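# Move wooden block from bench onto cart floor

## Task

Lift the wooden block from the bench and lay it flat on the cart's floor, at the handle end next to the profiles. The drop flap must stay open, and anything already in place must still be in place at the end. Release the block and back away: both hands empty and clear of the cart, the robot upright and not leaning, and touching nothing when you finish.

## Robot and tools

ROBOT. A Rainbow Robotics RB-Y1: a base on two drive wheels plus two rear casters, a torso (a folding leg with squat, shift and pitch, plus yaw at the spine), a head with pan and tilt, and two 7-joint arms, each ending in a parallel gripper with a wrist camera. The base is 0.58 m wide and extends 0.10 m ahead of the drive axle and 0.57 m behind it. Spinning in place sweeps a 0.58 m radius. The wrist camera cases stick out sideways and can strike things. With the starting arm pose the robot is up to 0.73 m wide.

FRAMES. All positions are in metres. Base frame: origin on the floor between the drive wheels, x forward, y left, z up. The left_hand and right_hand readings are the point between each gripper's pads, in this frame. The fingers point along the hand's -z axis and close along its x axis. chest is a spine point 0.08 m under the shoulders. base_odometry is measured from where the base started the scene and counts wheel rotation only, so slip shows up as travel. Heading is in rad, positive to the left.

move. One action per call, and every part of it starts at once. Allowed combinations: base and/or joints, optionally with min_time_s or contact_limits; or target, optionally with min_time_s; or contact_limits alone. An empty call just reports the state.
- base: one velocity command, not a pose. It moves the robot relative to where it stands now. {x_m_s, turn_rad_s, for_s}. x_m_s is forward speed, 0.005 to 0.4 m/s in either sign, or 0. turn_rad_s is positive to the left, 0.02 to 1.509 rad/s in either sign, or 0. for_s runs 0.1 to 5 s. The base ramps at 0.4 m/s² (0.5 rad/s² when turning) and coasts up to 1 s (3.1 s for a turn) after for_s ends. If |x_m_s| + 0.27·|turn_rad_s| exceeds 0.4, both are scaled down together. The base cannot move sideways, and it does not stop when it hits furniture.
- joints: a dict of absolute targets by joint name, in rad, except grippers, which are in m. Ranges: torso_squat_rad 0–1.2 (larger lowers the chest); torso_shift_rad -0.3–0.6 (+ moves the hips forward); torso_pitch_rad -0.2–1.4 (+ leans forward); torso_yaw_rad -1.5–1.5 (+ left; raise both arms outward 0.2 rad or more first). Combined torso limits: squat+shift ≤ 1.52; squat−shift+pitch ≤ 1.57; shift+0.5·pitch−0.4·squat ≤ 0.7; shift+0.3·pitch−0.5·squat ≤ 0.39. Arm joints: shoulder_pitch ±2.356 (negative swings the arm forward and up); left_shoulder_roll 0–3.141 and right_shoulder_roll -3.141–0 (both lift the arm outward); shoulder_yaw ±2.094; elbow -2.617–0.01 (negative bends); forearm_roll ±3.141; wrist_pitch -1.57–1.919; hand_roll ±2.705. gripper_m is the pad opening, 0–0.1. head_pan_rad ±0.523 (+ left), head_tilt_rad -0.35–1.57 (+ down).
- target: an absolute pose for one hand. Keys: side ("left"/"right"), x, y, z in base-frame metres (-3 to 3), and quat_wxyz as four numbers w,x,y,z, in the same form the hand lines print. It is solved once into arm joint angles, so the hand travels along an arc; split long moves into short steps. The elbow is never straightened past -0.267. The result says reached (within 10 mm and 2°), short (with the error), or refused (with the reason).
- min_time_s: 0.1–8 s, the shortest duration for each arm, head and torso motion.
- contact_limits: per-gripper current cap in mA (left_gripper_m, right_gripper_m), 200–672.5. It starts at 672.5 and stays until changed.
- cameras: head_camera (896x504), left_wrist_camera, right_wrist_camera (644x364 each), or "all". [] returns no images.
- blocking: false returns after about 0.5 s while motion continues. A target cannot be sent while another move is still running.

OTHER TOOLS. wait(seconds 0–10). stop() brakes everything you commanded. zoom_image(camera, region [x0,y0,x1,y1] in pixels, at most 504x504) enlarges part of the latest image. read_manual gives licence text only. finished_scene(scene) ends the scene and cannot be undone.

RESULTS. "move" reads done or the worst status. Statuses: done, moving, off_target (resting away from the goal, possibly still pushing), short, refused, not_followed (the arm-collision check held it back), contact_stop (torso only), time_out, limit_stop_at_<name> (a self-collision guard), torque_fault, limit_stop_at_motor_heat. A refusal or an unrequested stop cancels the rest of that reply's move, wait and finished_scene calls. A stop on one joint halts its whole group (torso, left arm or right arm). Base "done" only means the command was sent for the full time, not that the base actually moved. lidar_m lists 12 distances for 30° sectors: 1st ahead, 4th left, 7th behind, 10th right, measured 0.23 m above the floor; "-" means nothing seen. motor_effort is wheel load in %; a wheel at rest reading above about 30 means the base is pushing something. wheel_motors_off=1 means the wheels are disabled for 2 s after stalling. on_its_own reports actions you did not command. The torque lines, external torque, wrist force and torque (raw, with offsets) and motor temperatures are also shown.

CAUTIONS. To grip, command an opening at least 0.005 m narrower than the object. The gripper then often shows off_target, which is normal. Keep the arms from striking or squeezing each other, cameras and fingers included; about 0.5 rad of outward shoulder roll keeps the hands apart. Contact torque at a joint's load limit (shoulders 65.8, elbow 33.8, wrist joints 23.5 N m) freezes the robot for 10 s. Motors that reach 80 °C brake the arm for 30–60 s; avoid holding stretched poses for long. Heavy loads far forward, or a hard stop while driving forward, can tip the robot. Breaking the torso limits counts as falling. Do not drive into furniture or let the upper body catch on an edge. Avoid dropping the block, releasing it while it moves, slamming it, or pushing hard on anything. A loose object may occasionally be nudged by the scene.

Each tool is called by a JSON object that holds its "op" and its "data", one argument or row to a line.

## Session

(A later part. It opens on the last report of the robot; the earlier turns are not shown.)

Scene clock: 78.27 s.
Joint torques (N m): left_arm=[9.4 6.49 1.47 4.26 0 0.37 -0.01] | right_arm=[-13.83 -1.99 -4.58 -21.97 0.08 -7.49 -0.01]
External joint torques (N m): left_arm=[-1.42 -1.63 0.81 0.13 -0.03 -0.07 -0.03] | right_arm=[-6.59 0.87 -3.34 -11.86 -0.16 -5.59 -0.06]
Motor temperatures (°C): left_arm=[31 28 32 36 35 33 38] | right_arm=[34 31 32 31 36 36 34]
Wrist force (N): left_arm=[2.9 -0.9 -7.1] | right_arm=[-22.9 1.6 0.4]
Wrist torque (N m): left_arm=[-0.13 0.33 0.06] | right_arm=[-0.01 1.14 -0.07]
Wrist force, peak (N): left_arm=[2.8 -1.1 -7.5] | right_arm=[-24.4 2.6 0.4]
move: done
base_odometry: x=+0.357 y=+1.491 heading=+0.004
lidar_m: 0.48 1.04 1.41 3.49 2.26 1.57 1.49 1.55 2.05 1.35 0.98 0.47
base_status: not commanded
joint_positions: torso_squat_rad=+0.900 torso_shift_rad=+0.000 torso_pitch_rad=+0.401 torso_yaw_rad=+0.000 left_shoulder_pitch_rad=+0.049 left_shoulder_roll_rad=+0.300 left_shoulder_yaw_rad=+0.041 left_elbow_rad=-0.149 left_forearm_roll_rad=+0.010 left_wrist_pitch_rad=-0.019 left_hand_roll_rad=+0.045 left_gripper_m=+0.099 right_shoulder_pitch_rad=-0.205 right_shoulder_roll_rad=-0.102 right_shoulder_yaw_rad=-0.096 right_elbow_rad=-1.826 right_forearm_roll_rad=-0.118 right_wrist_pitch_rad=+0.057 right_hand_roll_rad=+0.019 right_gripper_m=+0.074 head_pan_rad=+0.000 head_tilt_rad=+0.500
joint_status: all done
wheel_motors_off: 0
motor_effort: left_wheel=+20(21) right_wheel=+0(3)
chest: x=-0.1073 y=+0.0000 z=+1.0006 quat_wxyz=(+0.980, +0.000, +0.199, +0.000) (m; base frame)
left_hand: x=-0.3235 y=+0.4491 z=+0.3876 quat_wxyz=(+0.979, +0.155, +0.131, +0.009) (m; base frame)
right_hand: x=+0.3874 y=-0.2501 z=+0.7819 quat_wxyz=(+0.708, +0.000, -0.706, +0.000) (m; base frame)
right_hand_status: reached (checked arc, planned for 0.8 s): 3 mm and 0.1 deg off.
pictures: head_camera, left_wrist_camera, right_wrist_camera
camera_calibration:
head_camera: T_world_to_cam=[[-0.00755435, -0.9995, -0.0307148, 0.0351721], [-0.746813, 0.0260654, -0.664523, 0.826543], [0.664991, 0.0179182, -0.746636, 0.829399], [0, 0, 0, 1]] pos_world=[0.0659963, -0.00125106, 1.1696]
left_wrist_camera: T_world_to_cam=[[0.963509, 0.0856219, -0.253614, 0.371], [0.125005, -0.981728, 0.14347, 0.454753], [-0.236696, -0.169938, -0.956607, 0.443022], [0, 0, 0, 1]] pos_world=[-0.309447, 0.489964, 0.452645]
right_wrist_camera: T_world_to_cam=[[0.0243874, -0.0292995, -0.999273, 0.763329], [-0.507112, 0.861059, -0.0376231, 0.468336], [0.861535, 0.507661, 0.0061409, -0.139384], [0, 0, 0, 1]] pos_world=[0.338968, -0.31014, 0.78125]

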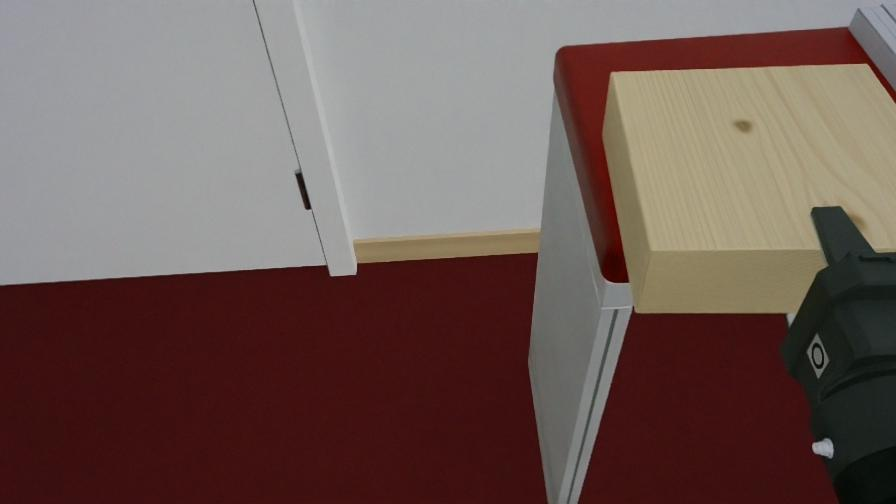

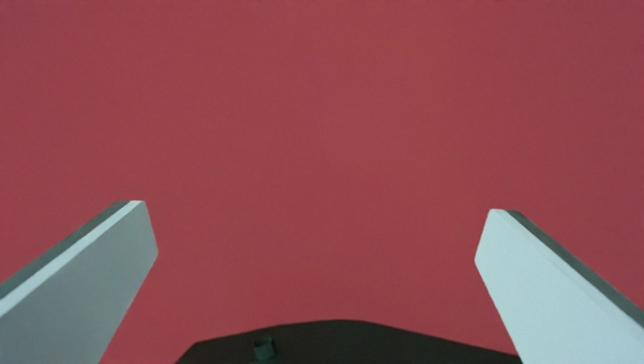

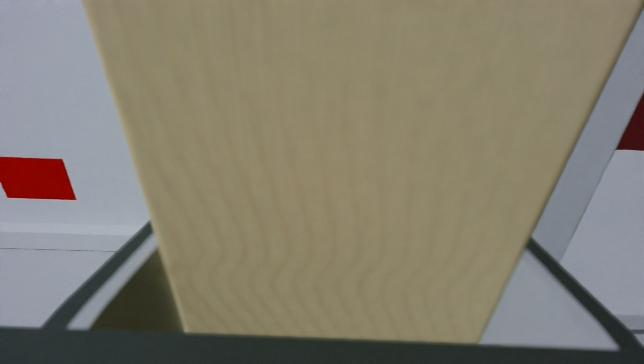

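{"op": "move", "data": {
  "target": {"side":"right","x":0.38,"y":-0.25,"z":0.88,"quat_wxyz":[0.7071,0,-0.7071,0]},
  "min_time_s": 1.2
}}

Scene clock: 81.03 s.
Joint torques (N m): left_arm=[9.39 6.46 1.59 4.42 0.02 0.29 -0.05] | right_arm=[-18.59 -1.98 -4.06 -22.27 0.23 -8.24 -0.52]
External joint torques (N m): left_arm=[-1.43 -1.66 0.92 0.28 -0.02 -0.15 -0.07] | right_arm=[-11.38 0.9 -2.93 -12.45 0.02 -6.34 -0.57]
Motor temperatures (°C): left_arm=[31 28 32 36 35 33 38] | right_arm=[34 31 32 31 36 37 34]
Wrist force (N): left_arm=[2.5 -0.8 -7.3] | right_arm=[-24.5 0.7 0.2]
Wrist torque (N m): left_arm=[-0.15 0.26 0.04] | right_arm=[-0.10 1.56 0.08]
Wrist force, peak (N): left_arm=[3.2 -0.7 -7.8] | right_arm=[-26.9 0.8 -0.1]
move: done
base_odometry: x=+0.357 y=+1.491 heading=+0.004
lidar_m: 0.47 1.04 1.42 3.50 2.27 1.58 1.49 1.56 2.05 1.36 0.98 0.47
base_status: not commanded
joint_positions: torso_squat_rad=+0.900 torso_shift_rad=+0.000 torso_pitch_rad=+0.401 torso_yaw_rad=+0.000 left_shoulder_pitch_rad=+0.049 left_shoulder_roll_rad=+0.300 left_shoulder_yaw_rad=+0.041 left_elbow_rad=-0.149 left_forearm_roll_rad=+0.010 left_wrist_pitch_rad=-0.019 left_hand_roll_rad=+0.045 left_gripper_m=+0.099 right_shoulder_pitch_rad=-0.222 right_shoulder_roll_rad=-0.097 right_shoulder_yaw_rad=-0.141 right_elbow_rad=-2.187 right_forearm_roll_rad=-0.113 right_wrist_pitch_rad=+0.441 right_hand_roll_rad=+0.004 right_gripper_m=+0.074 head_pan_rad=+0.000 head_tilt_rad=+0.500
joint_status: all done
wheel_motors_off: 0
motor_effort: left_wheel=+19(21) right_wheel=+2(3)
chest: x=-0.1072 y=+0.0000 z=+1.0006 quat_wxyz=(+0.980, +0.000, +0.199, +0.000) (m; base frame)
left_hand: x=-0.3235 y=+0.4491 z=+0.3877 quat_wxyz=(+0.979, +0.155, +0.131, +0.009) (m; base frame)
right_hand: x=+0.3796 y=-0.2504 z=+0.8769 quat_wxyz=(+0.709, +0.000, -0.705, +0.000) (m; base frame)
right_hand_status: reached (checked arc, planned for 1.2 s): 3 mm and 0.4 deg off.
pictures: head_camera, left_wrist_camera, right_wrist_camera
camera_calibration:
head_camera: T_world_to_cam=[[-0.00763439, -0.999497, -0.0307786, 0.0351499], [-0.746907, 0.026165, -0.664413, 0.826432], [0.664884, 0.0179163, -0.746731, 0.829378], [0, 0, 0, 1]] pos_world=[0.0660962, -0.00135076, 1.1695]
left_wrist_camera: T_world_to_cam=[[0.963474, 0.085699, -0.253721, 0.371025], [0.125094, -0.981722, 0.143434, 0.454779], [-0.236791, -0.169934, -0.956584, 0.443076], [0, 0, 0, 1]] pos_world=[-0.309447, 0.489964, 0.452745]
right_wrist_camera: T_world_to_cam=[[0.020146, -0.029207, -0.99937, 0.860145], [-0.506549, 0.861484, -0.0353886, 0.466117], [0.861976, 0.506943, 0.00256068, -0.130364], [0, 0, 0, 1]] pos_world=[0.331153, -0.310343, 0.876432]

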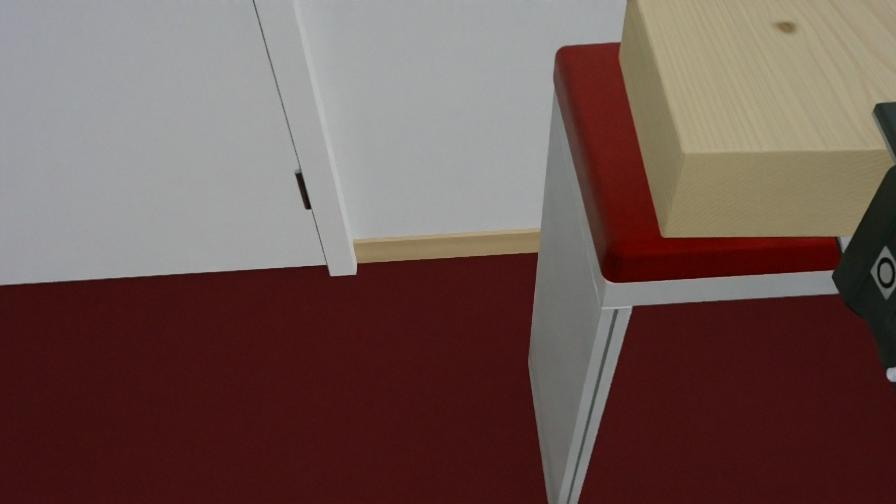

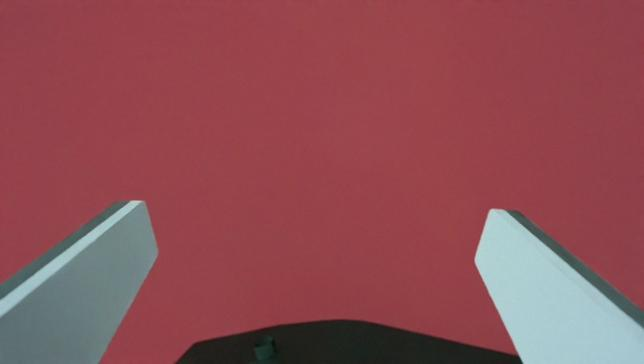

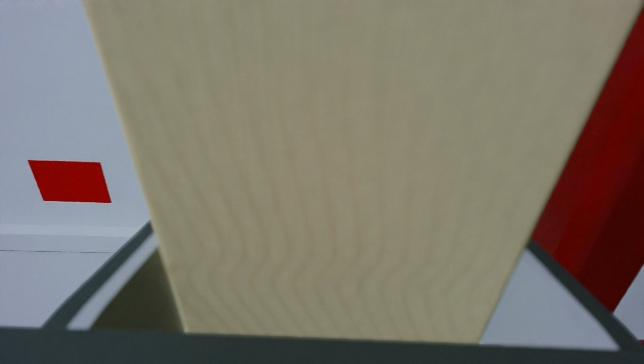

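{"op": "move", "data": {
  "base": {"turn_rad_s":0.9,"for_s":1.577},
  "cameras": []
}}

{"op": "move", "data": {
  "base": {"x_m_s":-0.4,"for_s":4.32},
  "joints": {"left_shoulder_roll_rad":0.6},
  "cameras": []
}}

{"op": "move", "data": {
  "target": {"side":"right","x":0.33,"y":-0.2,"z":0.90,"quat_wxyz":[0.5495,0.445,-0.445,0.5495]},
  "min_time_s": 2
}}

{"op": "move", "data": {
  "base": {"turn_rad_s":-0.9,"for_s":1.577}
}}

Scene clock: 96.43 s.
Joint torques (N m): left_arm=[9.48 6.23 1.47 4.35 0.02 0.22 0.01] | right_arm=[-17.99 -2.34 -3.51 -22.3 0.02 -8.25 -0.46]
External joint torques (N m): left_arm=[-1.35 -1.9 0.81 0.22 -0.02 -0.22 -0.01] | right_arm=[-10.78 0.53 -2.38 -12.48 -0.19 -6.35 -0.51]
Motor temperatures (°C): left_arm=[31 28 32 36 35 33 38] | right_arm=[35 31 32 33 36 38 34]
Wrist force (N): left_arm=[2.6 -0.2 -6.9] | right_arm=[-24.7 0.8 0.1]
Wrist torque (N m): left_arm=[-0.23 0.29 0.10] | right_arm=[-0.09 1.55 0.07]
Wrist force, peak (N): left_arm=[2.6 -1.0 -8.2] | right_arm=[-25.4 0.7 0.4]
move: done
base_odometry: x=+0.357 y=+1.491 heading=+1.230
lidar_m: 1.72 3.93 1.91 1.51 1.50 1.64 2.50 1.36 1.01 0.48 1.04 1.14
base_status: done (sent for 1.57 of 1.57 s)
joint_positions: torso_squat_rad=+0.900 torso_shift_rad=+0.000 torso_pitch_rad=+0.401 torso_yaw_rad=+0.000 left_shoulder_pitch_rad=+0.049 left_shoulder_roll_rad=+0.300 left_shoulder_yaw_rad=+0.041 left_elbow_rad=-0.149 left_forearm_roll_rad=+0.010 left_wrist_pitch_rad=-0.019 left_hand_roll_rad=+0.045 left_gripper_m=+0.099 right_shoulder_pitch_rad=-0.222 right_shoulder_roll_rad=-0.097 right_shoulder_yaw_rad=-0.141 right_elbow_rad=-2.187 right_forearm_roll_rad=-0.113 right_wrist_pitch_rad=+0.441 right_hand_roll_rad=+0.004 right_gripper_m=+0.074 head_pan_rad=+0.000 head_tilt_rad=+0.500
joint_status: not commanded
wheel_motors_off: 0
motor_effort: left_wheel=+4(46) right_wheel=+18(49)
chest: x=-0.1072 y=+0.0000 z=+1.0006 quat_wxyz=(+0.980, +0.000, +0.199, +0.000) (m; base frame)
left_hand: x=-0.3236 y=+0.4491 z=+0.3877 quat_wxyz=(+0.979, +0.155, +0.131, +0.009) (m; base frame)
right_hand: x=+0.3796 y=-0.2504 z=+0.8769 quat_wxyz=(+0.709, +0.000, -0.705, +0.000) (m; base frame)
pictures: none
No camera images: "cameras" was empty.

Scene clock: 102.13 s.
Joint torques (N m): left_arm=[8.7 12.87 2.33 4.15 0.04 0.22 0] | right_arm=[-17.04 -2.5 -3.6 -22.32 0.01 -8.62 -0.44]
External joint torques (N m): left_arm=[-1.72 -2.24 1.17 0.06 -0.04 -0.24 -0.02] | right_arm=[-9.83 0.38 -2.42 -12.5 -0.21 -6.71 -0.49]
Motor temperatures (°C): left_arm=[31 28 32 36 35 33 38] | right_arm=[35 31 32 34 36 38 34]
Wrist force (N): left_arm=[2.3 -1.8 -6.2] | right_arm=[-24.4 2.0 0.3]
Wrist torque (N m): left_arm=[-0.11 0.25 0.09] | right_arm=[0.11 1.57 0.05]
Wrist force, peak (N): left_arm=[2.9 -2.7 -8.2] | right_arm=[-25.9 2.0 -0.3]
move: done
base_odometry: x=-0.221 y=-0.143 heading=+1.232
lidar_m: 2.85 2.20 1.05 0.86 0.84 0.91 1.42 4.48 1.18 0.89 0.88 1.29
base_status: done (sent for 4.33 of 4.33 s)
joint_positions: torso_squat_rad=+0.900 torso_shift_rad=+0.000 torso_pitch_rad=+0.401 torso_yaw_rad=+0.000 left_shoulder_pitch_rad=+0.049 left_shoulder_roll_rad=+0.600 left_shoulder_yaw_rad=+0.041 left_elbow_rad=-0.149 left_forearm_roll_rad=+0.010 left_wrist_pitch_rad=-0.019 left_hand_roll_rad=+0.045 left_gripper_m=+0.099 right_shoulder_pitch_rad=-0.222 right_shoulder_roll_rad=-0.096 right_shoulder_yaw_rad=-0.141 right_elbow_rad=-2.187 right_forearm_roll_rad=-0.113 right_wrist_pitch_rad=+0.441 right_hand_roll_rad=+0.004 right_gripper_m=+0.074 head_pan_rad=+0.000 head_tilt_rad=+0.500
joint_status: all done
wheel_motors_off: 0
motor_effort: left_wheel=+24(42) right_wheel=-24(40)
chest: x=-0.1072 y=+0.0000 z=+1.0006 quat_wxyz=(+0.980, +0.000, +0.199, +0.000) (m; base frame)
left_hand: x=-0.2836 y=+0.6535 z=+0.4793 quat_wxyz=(+0.948, +0.293, +0.121, -0.037) (m; base frame)
right_hand: x=+0.3797 y=-0.2504 z=+0.8770 quat_wxyz=(+0.709, +0.000, -0.705, +0.000) (m; base frame)
pictures: none
No camera images: "cameras" was empty.

Scene clock: 104.53 s.
Joint torques (N m): left_arm=[8.77 12.87 2.17 4.2 0.15 0.31 0.02] | right_arm=[-24.31 -13.94 -14.82 -1.77 -7.62 -2.65 -0.22]
External joint torques (N m): left_arm=[-1.65 -2.24 1.01 0.12 0.08 -0.15 0] | right_arm=[-8.85 0.17 -5.49 -1.94 -5.9 -2.03 -0.27]
Motor temperatures (°C): left_arm=[31 29 32 36 35 33 38] | right_arm=[35 31 32 34 36 38 34]
Wrist force (N): left_arm=[2.5 -1.9 -6.6] | right_arm=[-23.9 0.6 -3.9]
Wrist torque (N m): left_arm=[-0.10 0.28 0.09] | right_arm=[-0.28 1.48 0.18]
Wrist force, peak (N): left_arm=[2.2 -2.3 -8.0] | right_arm=[-28.0 -3.0 2.5]
move: done
base_odometry: x=-0.221 y=-0.143 heading=+1.232
lidar_m: 2.85 2.20 1.08 0.84 0.84 0.92 1.42 4.49 1.17 0.89 0.88 1.29
base_status: not commanded
joint_positions: torso_squat_rad=+0.900 torso_shift_rad=+0.000 torso_pitch_rad=+0.401 torso_yaw_rad=+0.000 left_shoulder_pitch_rad=+0.049 left_shoulder_roll_rad=+0.600 left_shoulder_yaw_rad=+0.041 left_elbow_rad=-0.149 left_forearm_roll_rad=+0.010 left_wrist_pitch_rad=-0.019 left_hand_roll_rad=+0.045 left_gripper_m=+0.099 right_shoulder_pitch_rad=-1.228 right_shoulder_roll_rad=-1.360 right_shoulder_yaw_rad=+1.129 right_elbow_rad=-1.221 right_forearm_roll_rad=+0.082 right_wrist_pitch_rad=-1.314 right_hand_roll_rad=-1.233 right_gripper_m=+0.074 head_pan_rad=+0.000 head_tilt_rad=+0.500
joint_status: all done
wheel_motors_off: 0
motor_effort: left_wheel=+22(23) right_wheel=-23(25)
chest: x=-0.1072 y=+0.0000 z=+1.0006 quat_wxyz=(+0.980, +0.000, +0.199, +0.000) (m; base frame)
left_hand: x=-0.2836 y=+0.6535 z=+0.4792 quat_wxyz=(+0.948, +0.293, +0.121, -0.037) (m; base frame)
right_hand: x=+0.3294 y=-0.2005 z=+0.8983 quat_wxyz=(+0.552, +0.444, -0.444, +0.549) (m; base frame)
right_hand_status: reached (checked arc, planned for 2.0 s): 2 mm and 0.3 deg off.
pictures: head_camera, left_wrist_camera, right_wrist_camera
camera_calibration:
head_camera: T_world_to_cam=[[-0.00763526, -0.999497, -0.030774, 0.0351447], [-0.747001, 0.0261601, -0.664308, 0.826316], [0.664779, 0.0179161, -0.746825, 0.829495], [0, 0, 0, 1]] pos_world=[0.0660962, -0.00135077, 1.1695]
left_wrist_camera: T_world_to_cam=[[0.969558, 0.0272183, -0.243344, 0.373188], [-0.00374884, -0.992036, -0.125897, 0.736635], [-0.244832, 0.122977, -0.961735, 0.383543], [0, 0, 0, 1]] pos_world=[-0.265162, 0.673445, 0.55242]
right_wrist_camera: T_world_to_cam=[[0.0259375, -0.185843, -0.982237, 0.835358], [-0.862846, -0.50033, 0.0718794, 0.146371], [-0.504801, 0.845655, -0.173331, 0.563814], [0, 0, 0, 1]] pos_world=[0.389243, -0.248313, 0.907725]

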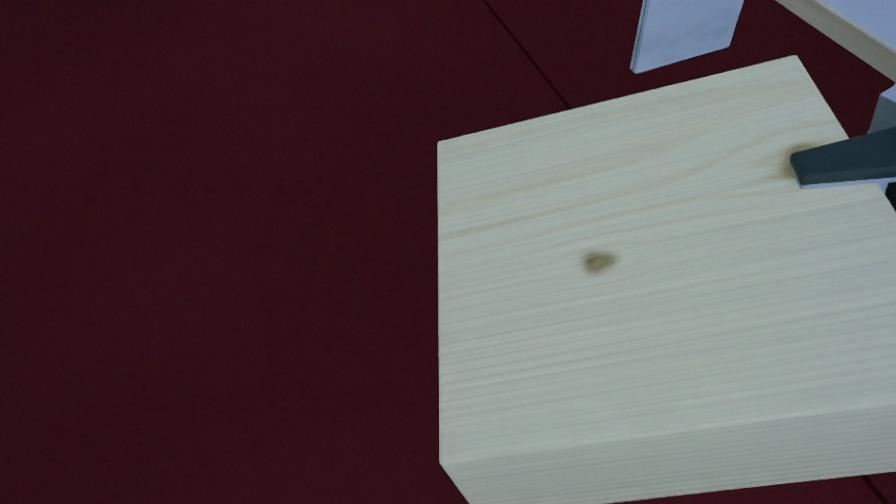

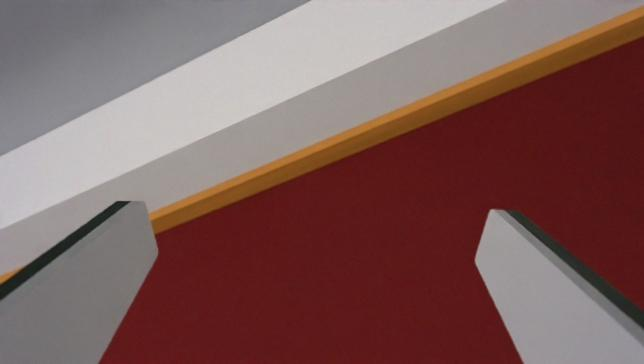

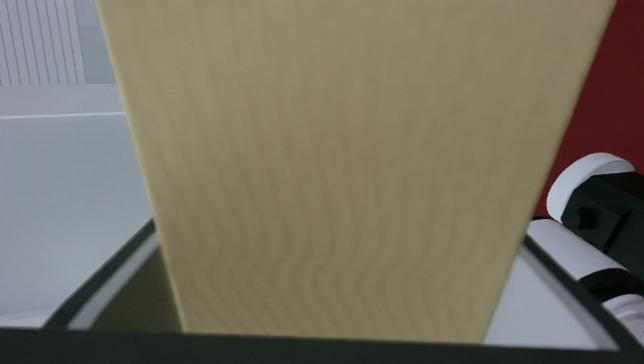

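Scene clock: 108.00 s.
Joint torques (N m): left_arm=[8.92 13.17 1.99 4.3 0.06 0.28 -0.01] | right_arm=[-24.14 -13.96 -14.78 -1.8 -7.56 -2.8 -0.14]
External joint torques (N m): left_arm=[-1.51 -1.94 0.82 0.21 -0.01 -0.18 -0.03] | right_arm=[-8.67 0.15 -5.44 -1.98 -5.84 -2.18 -0.19]
Motor temperatures (°C): left_arm=[31 29 32 36 35 33 38] | right_arm=[35 31 32 33 36 38 34]
Wrist force (N): left_arm=[2.8 -2.8 -6.0] | right_arm=[-23.7 0.6 -4.3]
Wrist torque (N m): left_arm=[0.03 0.27 0.04] | right_arm=[-0.16 1.55 0.21]
Wrist force, peak (N): left_arm=[3.5 -2.0 -7.1] | right_arm=[-24.3 0.4 -4.7]
move: done
base_odometry: x=-0.221 y=-0.144 heading=+0.006
lidar_m: 0.87 0.91 1.81 4.07 1.27 0.88 0.85 0.88 1.17 2.81 1.32 0.94
base_status: done (sent for 1.57 of 1.57 s)
joint_positions: torso_squat_rad=+0.900 torso_shift_rad=+0.000 torso_pitch_rad=+0.401 torso_yaw_rad=+0.000 left_shoulder_pitch_rad=+0.049 left_shoulder_roll_rad=+0.600 left_shoulder_yaw_rad=+0.041 left_elbow_rad=-0.149 left_forearm_roll_rad=+0.010 left_wrist_pitch_rad=-0.019 left_hand_roll_rad=+0.045 left_gripper_m=+0.099 right_shoulder_pitch_rad=-1.228 right_shoulder_roll_rad=-1.359 right_shoulder_yaw_rad=+1.129 right_elbow_rad=-1.221 right_forearm_roll_rad=+0.082 right_wrist_pitch_rad=-1.314 right_hand_roll_rad=-1.233 right_gripper_m=+0.074 head_pan_rad=+0.000 head_tilt_rad=+0.500
joint_status: not commanded
wheel_motors_off: 0
motor_effort: left_wheel=+21(46) right_wheel=-1(46)
chest: x=-0.1072 y=+0.0000 z=+1.0006 quat_wxyz=(+0.980, +0.000, +0.199, +0.000) (m; base frame)
left_hand: x=-0.2836 y=+0.6535 z=+0.4792 quat_wxyz=(+0.948, +0.293, +0.121, -0.037) (m; base frame)
right_hand: x=+0.3294 y=-0.2005 z=+0.8983 quat_wxyz=(+0.552, +0.444, -0.444, +0.549) (m; base frame)
pictures: head_camera, left_wrist_camera, right_wrist_camera
camera_calibration:
head_camera: T_world_to_cam=[[-0.00755961, -0.9995, -0.0307088, 0.0350631], [-0.747001, 0.0260603, -0.664312, 0.826321], [0.66478, 0.0179176, -0.746824, 0.829493], [0, 0, 0, 1]] pos_world=[0.0660963, -0.00135107, 1.1695]
left_wrist_camera: T_world_to_cam=[[0.969558, 0.0273146, -0.243333, 0.373116], [-0.00365478, -0.992034, -0.12592, 0.736671], [-0.244833, 0.122976, -0.961735, 0.383543], [0, 0, 0, 1]] pos_world=[-0.265162, 0.673445, 0.55242]
right_wrist_camera: T_world_to_cam=[[0.0259993, -0.185711, -0.98226, 0.835308], [-0.862727, -0.500546, 0.0718007, 0.1464], [-0.505001, 0.845556, -0.173232, 0.563675], [0, 0, 0, 1]] pos_world=[0.389242, -0.248212, 0.907625]

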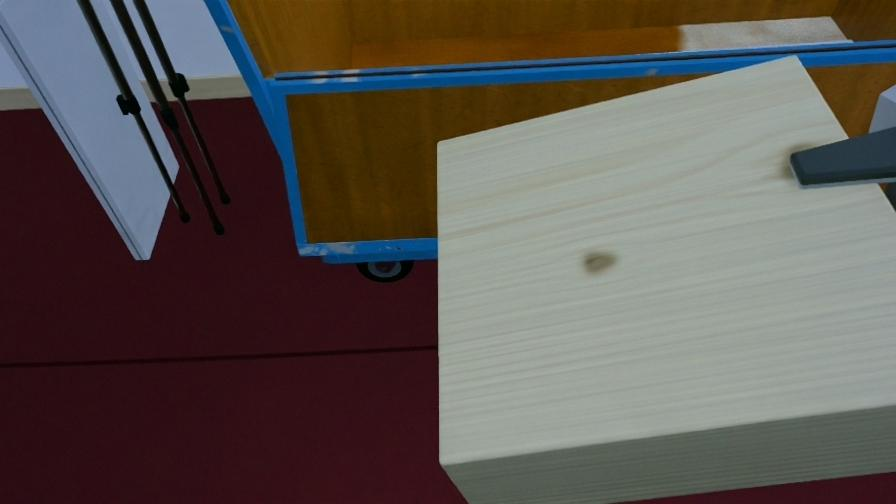

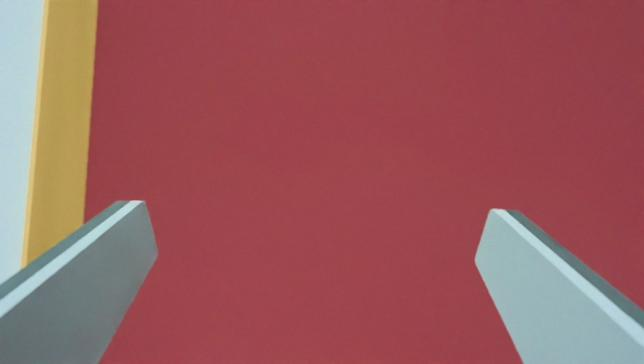

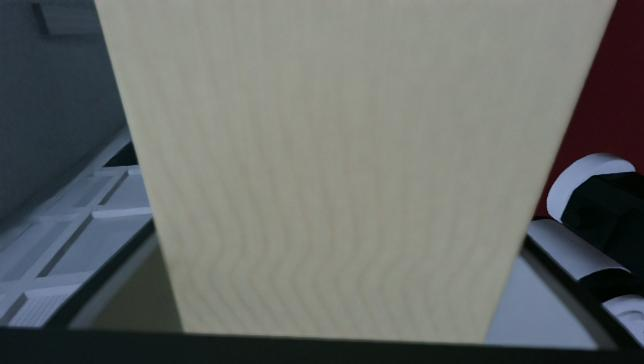

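{"op": "move", "data": {
  "joints": {"torso_squat_rad":1.1,"torso_shift_rad":0.4,"torso_pitch_rad":0.7,"torso_yaw_rad":0.6,"head_tilt_rad":0.6,"head_pan_rad":-0.4},
  "cameras": ["head_camera"]
}}

{"op": "move", "data": {
  "target": {"side":"right","x":0.40,"y":-0.03,"z":0.81,"quat_wxyz":[0.5495,0.445,-0.445,0.5495]},
  "min_time_s": 2
}}

Scene clock: 115.13 s.
Joint torques (N m): left_arm=[12.94 18.46 2.48 5.94 0.02 0.66 0] | right_arm=[-23.35 -8.06 -14.18 -7.88 -7.13 -4.13 -0.1]
External joint torques (N m): left_arm=[-1.66 -2.68 0.85 0.39 -0.08 -0.18 -0.03] | right_arm=[-8.6 0.37 -5.92 -4.55 -5.63 -3.17 -0.15]
Motor temperatures (°C): left_arm=[31 29 32 36 35 33 38] | right_arm=[35 31 32 33 37 38 34]
Wrist force (N): left_arm=[3.7 -3.8 -4.7] | right_arm=[-24.1 -4.6 4.9]
Wrist torque (N m): left_arm=[0.06 0.35 0.02] | right_arm=[-0.47 1.49 0.20]
Wrist force, peak (N): left_arm=[2.9 -2.9 -6.9] | right_arm=[-24.8 -4.4 4.4]
move: done
base_odometry: x=-0.221 y=-0.144 heading=+0.006
lidar_m: 0.88 0.91 1.80 4.07 1.27 0.89 0.84 0.88 1.17 2.82 2.58 0.92
base_status: not commanded
joint_positions: torso_squat_rad=+1.100 torso_shift_rad=+0.400 torso_pitch_rad=+0.701 torso_yaw_rad=+0.600 left_shoulder_pitch_rad=+0.049 left_shoulder_roll_rad=+0.600 left_shoulder_yaw_rad=+0.041 left_elbow_rad=-0.149 left_forearm_roll_rad=+0.010 left_wrist_pitch_rad=-0.019 left_hand_roll_rad=+0.045 left_gripper_m=+0.099 right_shoulder_pitch_rad=-1.228 right_shoulder_roll_rad=-1.360 right_shoulder_yaw_rad=+1.129 right_elbow_rad=-1.221 right_forearm_roll_rad=+0.082 right_wrist_pitch_rad=-1.314 right_hand_roll_rad=-1.233 right_gripper_m=+0.074 head_pan_rad=-0.400 head_tilt_rad=+0.600
joint_status: all done
wheel_motors_off: 0
motor_effort: left_wheel=+18(22) right_wheel=-6(6)
chest: x=+0.0953 y=+0.0000 z=+0.8095 quat_wxyz=(+0.897, +0.101, +0.328, +0.278) (m; base frame)
left_hand: x=-0.5148 y=+0.5625 z=+0.6060 quat_wxyz=(+0.842, +0.388, +0.329, +0.180) (m; base frame)
right_hand: x=+0.5100 y=+0.0839 z=+0.5593 quat_wxyz=(+0.378, +0.695, -0.314, +0.525) (m; base frame)
pictures: head_camera
camera_calibration:
head_camera: T_world_to_cam=[[0.13276, -0.979234, -0.15322, 0.125321], [-0.942842, -0.0770987, -0.324199, 0.58541], [0.305654, 0.187503, -0.933498, 0.757395], [0, 0, 0, 1]] pos_world=[0.303811, 0.0258396, 0.916018]

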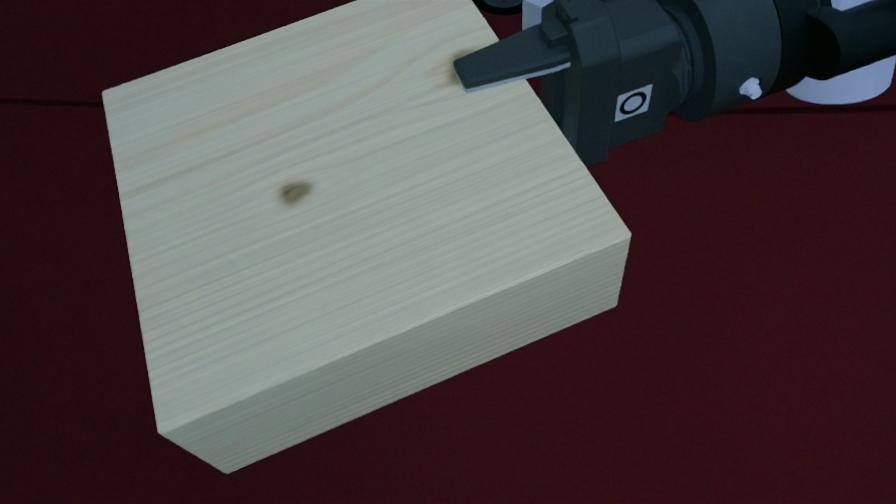

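Scene clock: 117.57 s.
Joint torques (N m): left_arm=[12.48 18.32 2.54 5.75 0.01 0.69 0.01] | right_arm=[-4.1 -3.53 -8.39 7.62 -5.57 -0.75 -0.29]
External joint torques (N m): left_arm=[-2.11 -2.82 0.91 0.21 -0.09 -0.15 -0.02] | right_arm=[-5.98 2.15 -2.81 3.7 -4.35 -0.51 -0.34]
Motor temperatures (°C): left_arm=[31 29 32 36 35 33 38] | right_arm=[35 31 33 33 37 38 34]
Wrist force (N): left_arm=[3.6 -3.4 -3.8] | right_arm=[-24.3 1.9 -3.9]
Wrist torque (N m): left_arm=[0.00 0.34 0.01] | right_arm=[-0.09 1.60 0.18]
Wrist force, peak (N): left_arm=[3.2 -4.0 -5.7] | right_arm=[-32.9 2.5 4.4]
move: short
base_odometry: x=-0.221 y=-0.144 heading=+0.006
lidar_m: 0.88 0.92 1.81 4.09 1.27 0.89 0.85 0.88 1.16 2.80 2.57 0.92
base_status: not commanded
joint_positions: torso_squat_rad=+1.100 torso_shift_rad=+0.400 torso_pitch_rad=+0.701 torso_yaw_rad=+0.600 left_shoulder_pitch_rad=+0.049 left_shoulder_roll_rad=+0.600 left_shoulder_yaw_rad=+0.041 left_elbow_rad=-0.149 left_forearm_roll_rad=+0.010 left_wrist_pitch_rad=-0.019 left_hand_roll_rad=+0.045 left_gripper_m=+0.099 right_shoulder_pitch_rad=-1.534 right_shoulder_roll_rad=-2.886 right_shoulder_yaw_rad=+0.881 right_elbow_rad=-2.618 right_forearm_roll_rad=-0.370 right_wrist_pitch_rad=-0.720 right_hand_roll_rad=-1.459 right_gripper_m=+0.074 head_pan_rad=-0.400 head_tilt_rad=+0.600
joint_status: all done
wheel_motors_off: 0
motor_effort: left_wheel=+16(20) right_wheel=-5(8)
chest: x=+0.0952 y=+0.0001 z=+0.8095 quat_wxyz=(+0.897, +0.101, +0.328, +0.278) (m; base frame)
left_hand: x=-0.5149 y=+0.5625 z=+0.6059 quat_wxyz=(+0.842, +0.388, +0.329, +0.180) (m; base frame)
right_hand: x=+0.4003 y=-0.0302 z=+0.8096 quat_wxyz=(+0.542, +0.454, -0.425, +0.565) (m; base frame)
right_hand_status: short (checked arc, as near as the solve gets, planned for 2.0 s): 1 mm and 3.1 deg off. The place is met; only the turn is off.
pictures: head_camera, left_wrist_camera, right_wrist_camera
camera_calibration:
head_camera: T_world_to_cam=[[0.132778, -0.979237, -0.153185, 0.125313], [-0.94278, -0.0770906, -0.324381, 0.585495], [0.305836, 0.187491, -0.933441, 0.757411], [0, 0, 0, 1]] pos_world=[0.30371, 0.0258396, 0.916118]
left_wrist_camera: T_world_to_cam=[[0.710745, 0.580086, -0.397923, 0.280221], [0.381276, -0.793048, -0.475082, 0.95931], [-0.59116, 0.185944, -0.784828, 0.139054], [0, 0, 0, 1]] pos_world=[-0.482725, 0.572371, 0.676391]
right_wrist_camera: T_world_to_cam=[[0.0272127, -0.198391, -0.979745, 0.7751], [-0.833914, -0.544964, 0.0871889, 0.273841], [-0.551223, 0.814651, -0.180271, 0.463423], [0, 0, 0, 1]] pos_world=[0.462717, -0.0745213, 0.819066]

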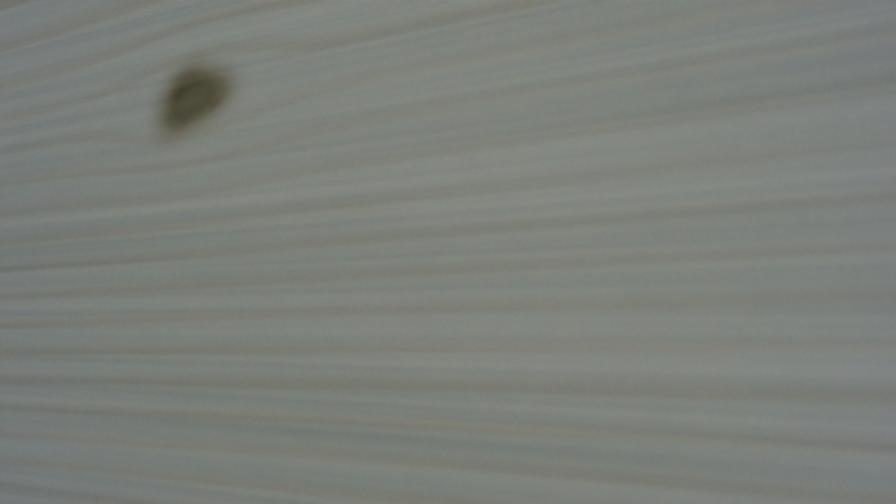

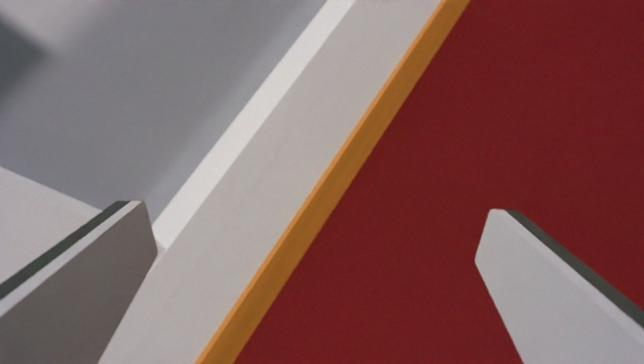

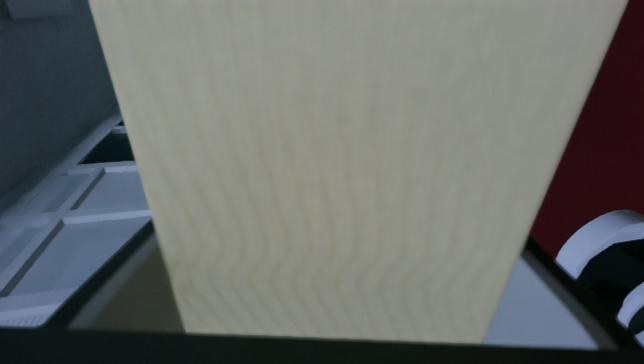

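{"op": "move", "data": {
  "joints": {"torso_squat_rad":0.5},
  "cameras": []
}}

{"op": "move", "data": {
  "joints": {"right_shoulder_pitch_rad":-1.228,"right_shoulder_roll_rad":-1.36,"right_shoulder_yaw_rad":1.129,"right_elbow_rad":-1.221,"right_forearm_roll_rad":0.082,"right_wrist_pitch_rad":-1.314,"right_hand_roll_rad":-1.233},
  "min_time_s": 2.5,
  "cameras": ["head_camera"]
}}

{"op": "move", "data": {
  "target": {"side":"right","x":0.39,"y":-0.03,"z":0.80,"quat_wxyz":[0.5495,0.445,-0.445,0.5495]},
  "min_time_s": 2,
  "cameras": ["head_camera"]
}}

Scene clock: 123.90 s.
Joint torques (N m): left_arm=[13.01 18.4 2.67 5.73 0.09 0.69 0.05] | right_arm=[-4.15 -3.61 -8.69 7.73 -5.66 -0.98 -0.36]
External joint torques (N m): left_arm=[-1.59 -2.74 1.04 0.19 -0.01 -0.15 0.01] | right_arm=[-6.02 2.07 -3.11 3.81 -4.44 -0.75 -0.41]
Motor temperatures (°C): left_arm=[31 29 32 36 35 33 38] | right_arm=[35 31 32 32 37 37 34]
Wrist force (N): left_arm=[4.0 -4.0 -4.6] | right_arm=[-24.3 1.0 -4.1]
Wrist torque (N m): left_arm=[0.09 0.39 0.03] | right_arm=[-0.24 1.48 0.15]
Wrist force, peak (N): left_arm=[3.7 -4.2 -5.3] | right_arm=[-25.0 1.5 -4.8]
move: done
base_odometry: x=-0.221 y=-0.144 heading=+0.006
lidar_m: 0.88 0.91 1.81 4.10 1.28 0.88 0.85 0.89 1.16 2.80 1.31 0.93
base_status: not commanded
joint_positions: torso_squat_rad=+0.500 torso_shift_rad=+0.400 torso_pitch_rad=+0.701 torso_yaw_rad=+0.600 left_shoulder_pitch_rad=+0.049 left_shoulder_roll_rad=+0.600 left_shoulder_yaw_rad=+0.041 left_elbow_rad=-0.149 left_forearm_roll_rad=+0.010 left_wrist_pitch_rad=-0.019 left_hand_roll_rad=+0.045 left_gripper_m=+0.099 right_shoulder_pitch_rad=-1.534 right_shoulder_roll_rad=-2.886 right_shoulder_yaw_rad=+0.881 right_elbow_rad=-2.618 right_forearm_roll_rad=-0.370 right_wrist_pitch_rad=-0.720 right_hand_roll_rad=-1.459 right_gripper_m=+0.074 head_pan_rad=-0.400 head_tilt_rad=+0.600
joint_status: all done
wheel_motors_off: 0
motor_effort: left_wheel=+14(18) right_wheel=-8(9)
chest: x=+0.2110 y=+0.0001 z=+1.0827 quat_wxyz=(+0.897, +0.101, +0.328, +0.278) (m; base frame)
left_hand: x=-0.3992 y=+0.5626 z=+0.8793 quat_wxyz=(+0.842, +0.388, +0.329, +0.180) (m; base frame)
right_hand: x=+0.5161 y=-0.0302 z=+1.0828 quat_wxyz=(+0.542, +0.454, -0.425, +0.565) (m; base frame)
pictures: none
No camera images: "cameras" was empty.

Scene clock: 126.77 s.
Joint torques (N m): left_arm=[13.09 18.52 2.61 5.96 0.13 0.68 0.08] | right_arm=[-22.51 -6.49 -14.74 -8.43 -6.96 -4.48 -0.15]
External joint torques (N m): left_arm=[-1.51 -2.61 0.98 0.41 0.03 -0.17 0.04] | right_arm=[-7.8 1.97 -6.5 -5.1 -5.46 -3.3 -0.2]
Motor temperatures (°C): left_arm=[31 29 32 36 35 33 38] | right_arm=[35 31 33 32 37 37 34]
Wrist force (N): left_arm=[4.0 -3.7 -4.1] | right_arm=[-23.9 -5.1 4.9]
Wrist torque (N m): left_arm=[0.01 0.41 0.07] | right_arm=[-0.55 1.54 0.12]
Wrist force, peak (N): left_arm=[4.1 -4.7 -4.9] | right_arm=[-31.3 0.1 4.3]
move: done
base_odometry: x=-0.221 y=-0.144 heading=+0.006
lidar_m: 0.88 0.90 1.80 4.08 1.28 0.88 0.84 0.89 1.17 2.80 1.32 0.93
base_status: not commanded
joint_positions: torso_squat_rad=+0.500 torso_shift_rad=+0.400 torso_pitch_rad=+0.701 torso_yaw_rad=+0.600 left_shoulder_pitch_rad=+0.049 left_shoulder_roll_rad=+0.600 left_shoulder_yaw_rad=+0.041 left_elbow_rad=-0.149 left_forearm_roll_rad=+0.010 left_wrist_pitch_rad=-0.019 left_hand_roll_rad=+0.045 left_gripper_m=+0.099 right_shoulder_pitch_rad=-1.226 right_shoulder_roll_rad=-1.360 right_shoulder_yaw_rad=+1.131 right_elbow_rad=-1.220 right_forearm_roll_rad=+0.083 right_wrist_pitch_rad=-1.313 right_hand_roll_rad=-1.233 right_gripper_m=+0.074 head_pan_rad=-0.400 head_tilt_rad=+0.600
joint_status: all done
wheel_motors_off: 0
motor_effort: left_wheel=+14(16) right_wheel=-6(9)
chest: x=+0.2110 y=+0.0001 z=+1.0827 quat_wxyz=(+0.897, +0.101, +0.328, +0.278) (m; base frame)
left_hand: x=-0.3992 y=+0.5626 z=+0.8793 quat_wxyz=(+0.842, +0.388, +0.329, +0.180) (m; base frame)
right_hand: x=+0.6251 y=+0.0834 z=+0.8306 quat_wxyz=(+0.380, +0.694, -0.312, +0.526) (m; base frame)
pictures: head_camera
camera_calibration:
head_camera: T_world_to_cam=[[0.132836, -0.979227, -0.153195, 0.151787], [-0.942831, -0.0771775, -0.324213, 0.78302], [0.305655, 0.187504, -0.933497, 0.977186], [0, 0, 0, 1]] pos_world=[0.419411, 0.0258393, 1.18932]

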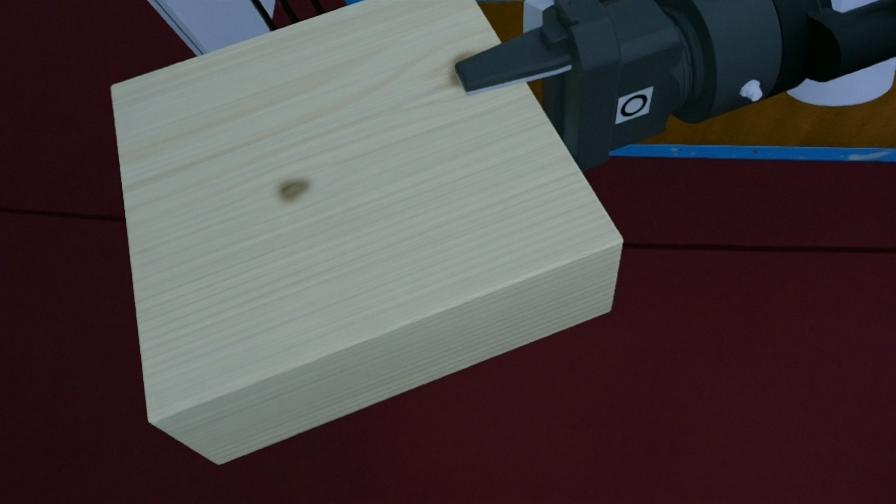

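Scene clock: 129.10 s.
Joint torques (N m): left_arm=[13.14 18.44 2.37 5.72 0.12 0.62 0.02] | right_arm=[-4.48 -6.7 -4.57 -17.27 4.5 -5.37 -0.65]
External joint torques (N m): left_arm=[-1.46 -2.69 0.74 0.18 0.02 -0.22 -0.01] | right_arm=[-3.86 3.82 -3.83 -9.93 3.35 -4.07 -0.7]
Motor temperatures (°C): left_arm=[31 29 32 36 35 33 38] | right_arm=[35 31 33 32 37 38 34]
Wrist force (N): left_arm=[3.0 -3.4 -4.8] | right_arm=[-24.6 2.6 -3.9]
Wrist torque (N m): left_arm=[0.03 0.29 0.05] | right_arm=[0.06 1.57 0.15]
Wrist force, peak (N): left_arm=[4.3 -3.9 -5.1] | right_arm=[-28.4 5.2 -2.3]
move: done
base_odometry: x=-0.221 y=-0.144 heading=+0.006
lidar_m: 0.88 0.92 1.79 4.08 1.27 0.90 0.84 0.89 1.17 2.79 1.32 0.94
base_status: not commanded
joint_positions: torso_squat_rad=+0.500 torso_shift_rad=+0.400 torso_pitch_rad=+0.701 torso_yaw_rad=+0.600 left_shoulder_pitch_rad=+0.049 left_shoulder_roll_rad=+0.600 left_shoulder_yaw_rad=+0.041 left_elbow_rad=-0.149 left_forearm_roll_rad=+0.010 left_wrist_pitch_rad=-0.019 left_hand_roll_rad=+0.045 left_gripper_m=+0.099 right_shoulder_pitch_rad=-0.638 right_shoulder_roll_rad=-1.940 right_shoulder_yaw_rad=+1.744 right_elbow_rad=-2.483 right_forearm_roll_rad=-1.124 right_wrist_pitch_rad=-0.776 right_hand_roll_rad=+0.930 right_gripper_m=+0.074 head_pan_rad=-0.400 head_tilt_rad=+0.600
joint_status: all done
wheel_motors_off: 0
motor_effort: left_wheel=+14(16) right_wheel=-6(11)
chest: x=+0.2109 y=+0.0001 z=+1.0828 quat_wxyz=(+0.897, +0.101, +0.328, +0.278) (m; base frame)
left_hand: x=-0.3992 y=+0.5626 z=+0.8792 quat_wxyz=(+0.842, +0.388, +0.329, +0.180) (m; base frame)
right_hand: x=+0.3902 y=-0.0312 z=+0.7983 quat_wxyz=(+0.550, +0.445, -0.442, +0.552) (m; base frame)
right_hand_status: reached (checked arc, planned for 2.0 s): 2 mm and 0.4 deg off.
pictures: head_camera
camera_calibration:
head_camera: T_world_to_cam=[[0.132783, -0.979234, -0.153198, 0.151828], [-0.942809, -0.0771097, -0.324292, 0.783136], [0.305745, 0.187497, -0.933469, 0.977207], [0, 0, 0, 1]] pos_world=[0.419411, 0.0258395, 1.18942]

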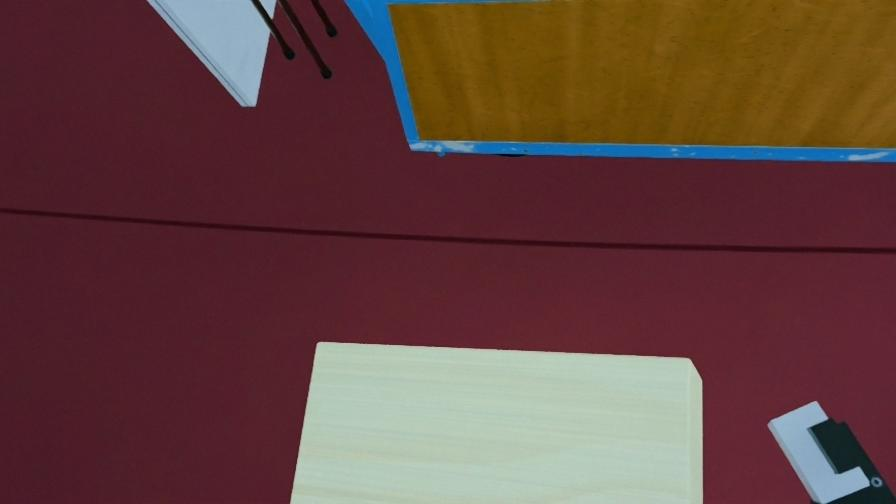

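{"op": "move", "data": {
  "base": {"x_m_s":0.3,"for_s":2.23},
  "joints": {"head_tilt_rad":0.75,"head_pan_rad":-0.5}
}}

Scene clock: 134.97 s.
Joint torques (N m): left_arm=[13.09 18.55 2.53 5.71 -0.02 0.57 0.03] | right_arm=[-4.02 -7 -4.34 -17 4.4 -4.69 -0.58]
External joint torques (N m): left_arm=[-1.5 -2.58 0.9 0.16 -0.12 -0.27 0] | right_arm=[-3.4 3.53 -3.6 -9.66 3.25 -3.56 -0.63]
Motor temperatures (°C): left_arm=[31 29 32 36 35 33 38] | right_arm=[35 31 32 33 37 38 34]
Wrist force (N): left_arm=[3.4 -3.6 -4.3] | right_arm=[-24.0 0.5 -4.2]
Wrist torque (N m): left_arm=[0.05 0.29 0.05] | right_arm=[-0.14 1.54 0.14]
Wrist force, peak (N): left_arm=[4.1 -3.6 -6.0] | right_arm=[-24.7 0.5 -4.3]
move: done
base_odometry: x=+0.449 y=-0.140 heading=+0.006
lidar_m: 0.21 0.22 0.30 1.53 2.28 1.60 1.52 1.57 2.08 5.00 0.32 0.23
base_status: done (sent for 2.23 of 2.23 s)
joint_positions: torso_squat_rad=+0.500 torso_shift_rad=+0.400 torso_pitch_rad=+0.701 torso_yaw_rad=+0.600 left_shoulder_pitch_rad=+0.049 left_shoulder_roll_rad=+0.600 left_shoulder_yaw_rad=+0.041 left_elbow_rad=-0.149 left_forearm_roll_rad=+0.010 left_wrist_pitch_rad=-0.019 left_hand_roll_rad=+0.045 left_gripper_m=+0.099 right_shoulder_pitch_rad=-0.638 right_shoulder_roll_rad=-1.940 right_shoulder_yaw_rad=+1.744 right_elbow_rad=-2.483 right_forearm_roll_rad=-1.124 right_wrist_pitch_rad=-0.776 right_hand_roll_rad=+0.930 right_gripper_m=+0.074 head_pan_rad=-0.500 head_tilt_rad=+0.750
joint_status: all done
wheel_motors_off: 0
motor_effort: left_wheel=+3(41) right_wheel=-4(23)
chest: x=+0.2109 y=+0.0001 z=+1.0828 quat_wxyz=(+0.897, +0.101, +0.328, +0.278) (m; base frame)
left_hand: x=-0.3992 y=+0.5626 z=+0.8792 quat_wxyz=(+0.842, +0.388, +0.329, +0.180) (m; base frame)
right_hand: x=+0.3902 y=-0.0312 z=+0.7983 quat_wxyz=(+0.550, +0.445, -0.442, +0.552) (m; base frame)
pictures: head_camera, left_wrist_camera, right_wrist_camera
camera_calibration:
head_camera: T_world_to_cam=[[0.053813, -0.994803, -0.0864401, 0.0982298], [-0.983598, -0.0378833, -0.176352, 0.61591], [0.172161, 0.0945123, -0.980524, 1.08325], [0, 0, 0, 1]] pos_world=[0.414028, 0.0186716, 1.17926]
left_wrist_camera: T_world_to_cam=[[0.710745, 0.580086, -0.397923, 0.306682], [0.381276, -0.793048, -0.475082, 1.04512], [-0.59116, 0.185944, -0.784828, 0.421927], [0, 0, 0, 1]] pos_world=[-0.367025, 0.572471, 0.949691]
right_wrist_camera: T_world_to_cam=[[0.028289, -0.187061, -0.981941, 0.765807], [-0.859027, -0.506869, 0.0718112, 0.289031], [-0.511149, 0.841482, -0.175029, 0.437638], [0, 0, 0, 1]] pos_world=[0.45032, -0.078511, 0.807821]

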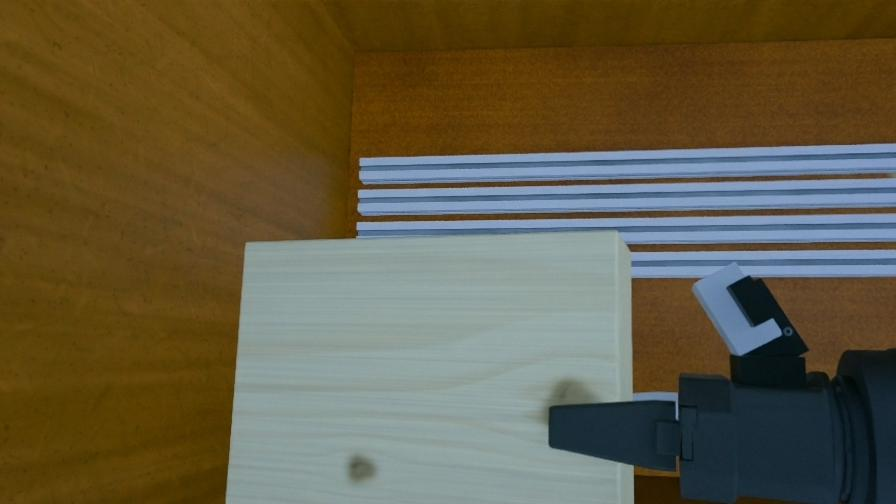

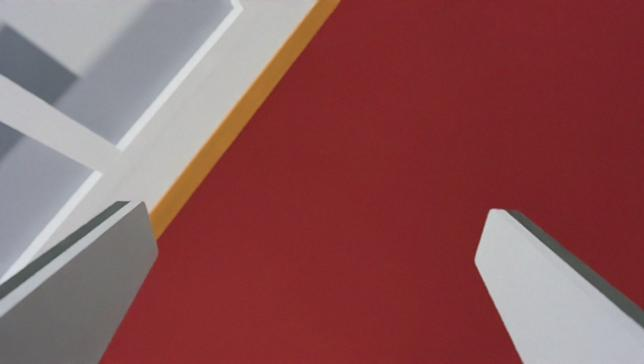

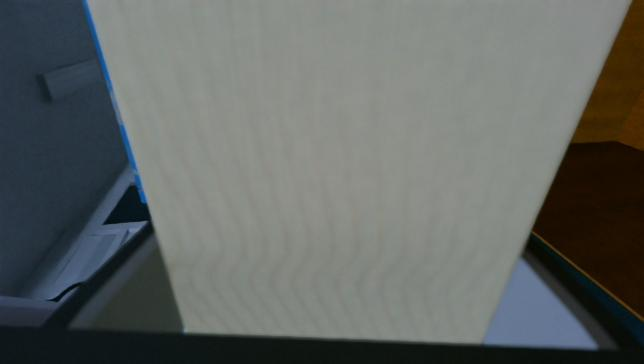

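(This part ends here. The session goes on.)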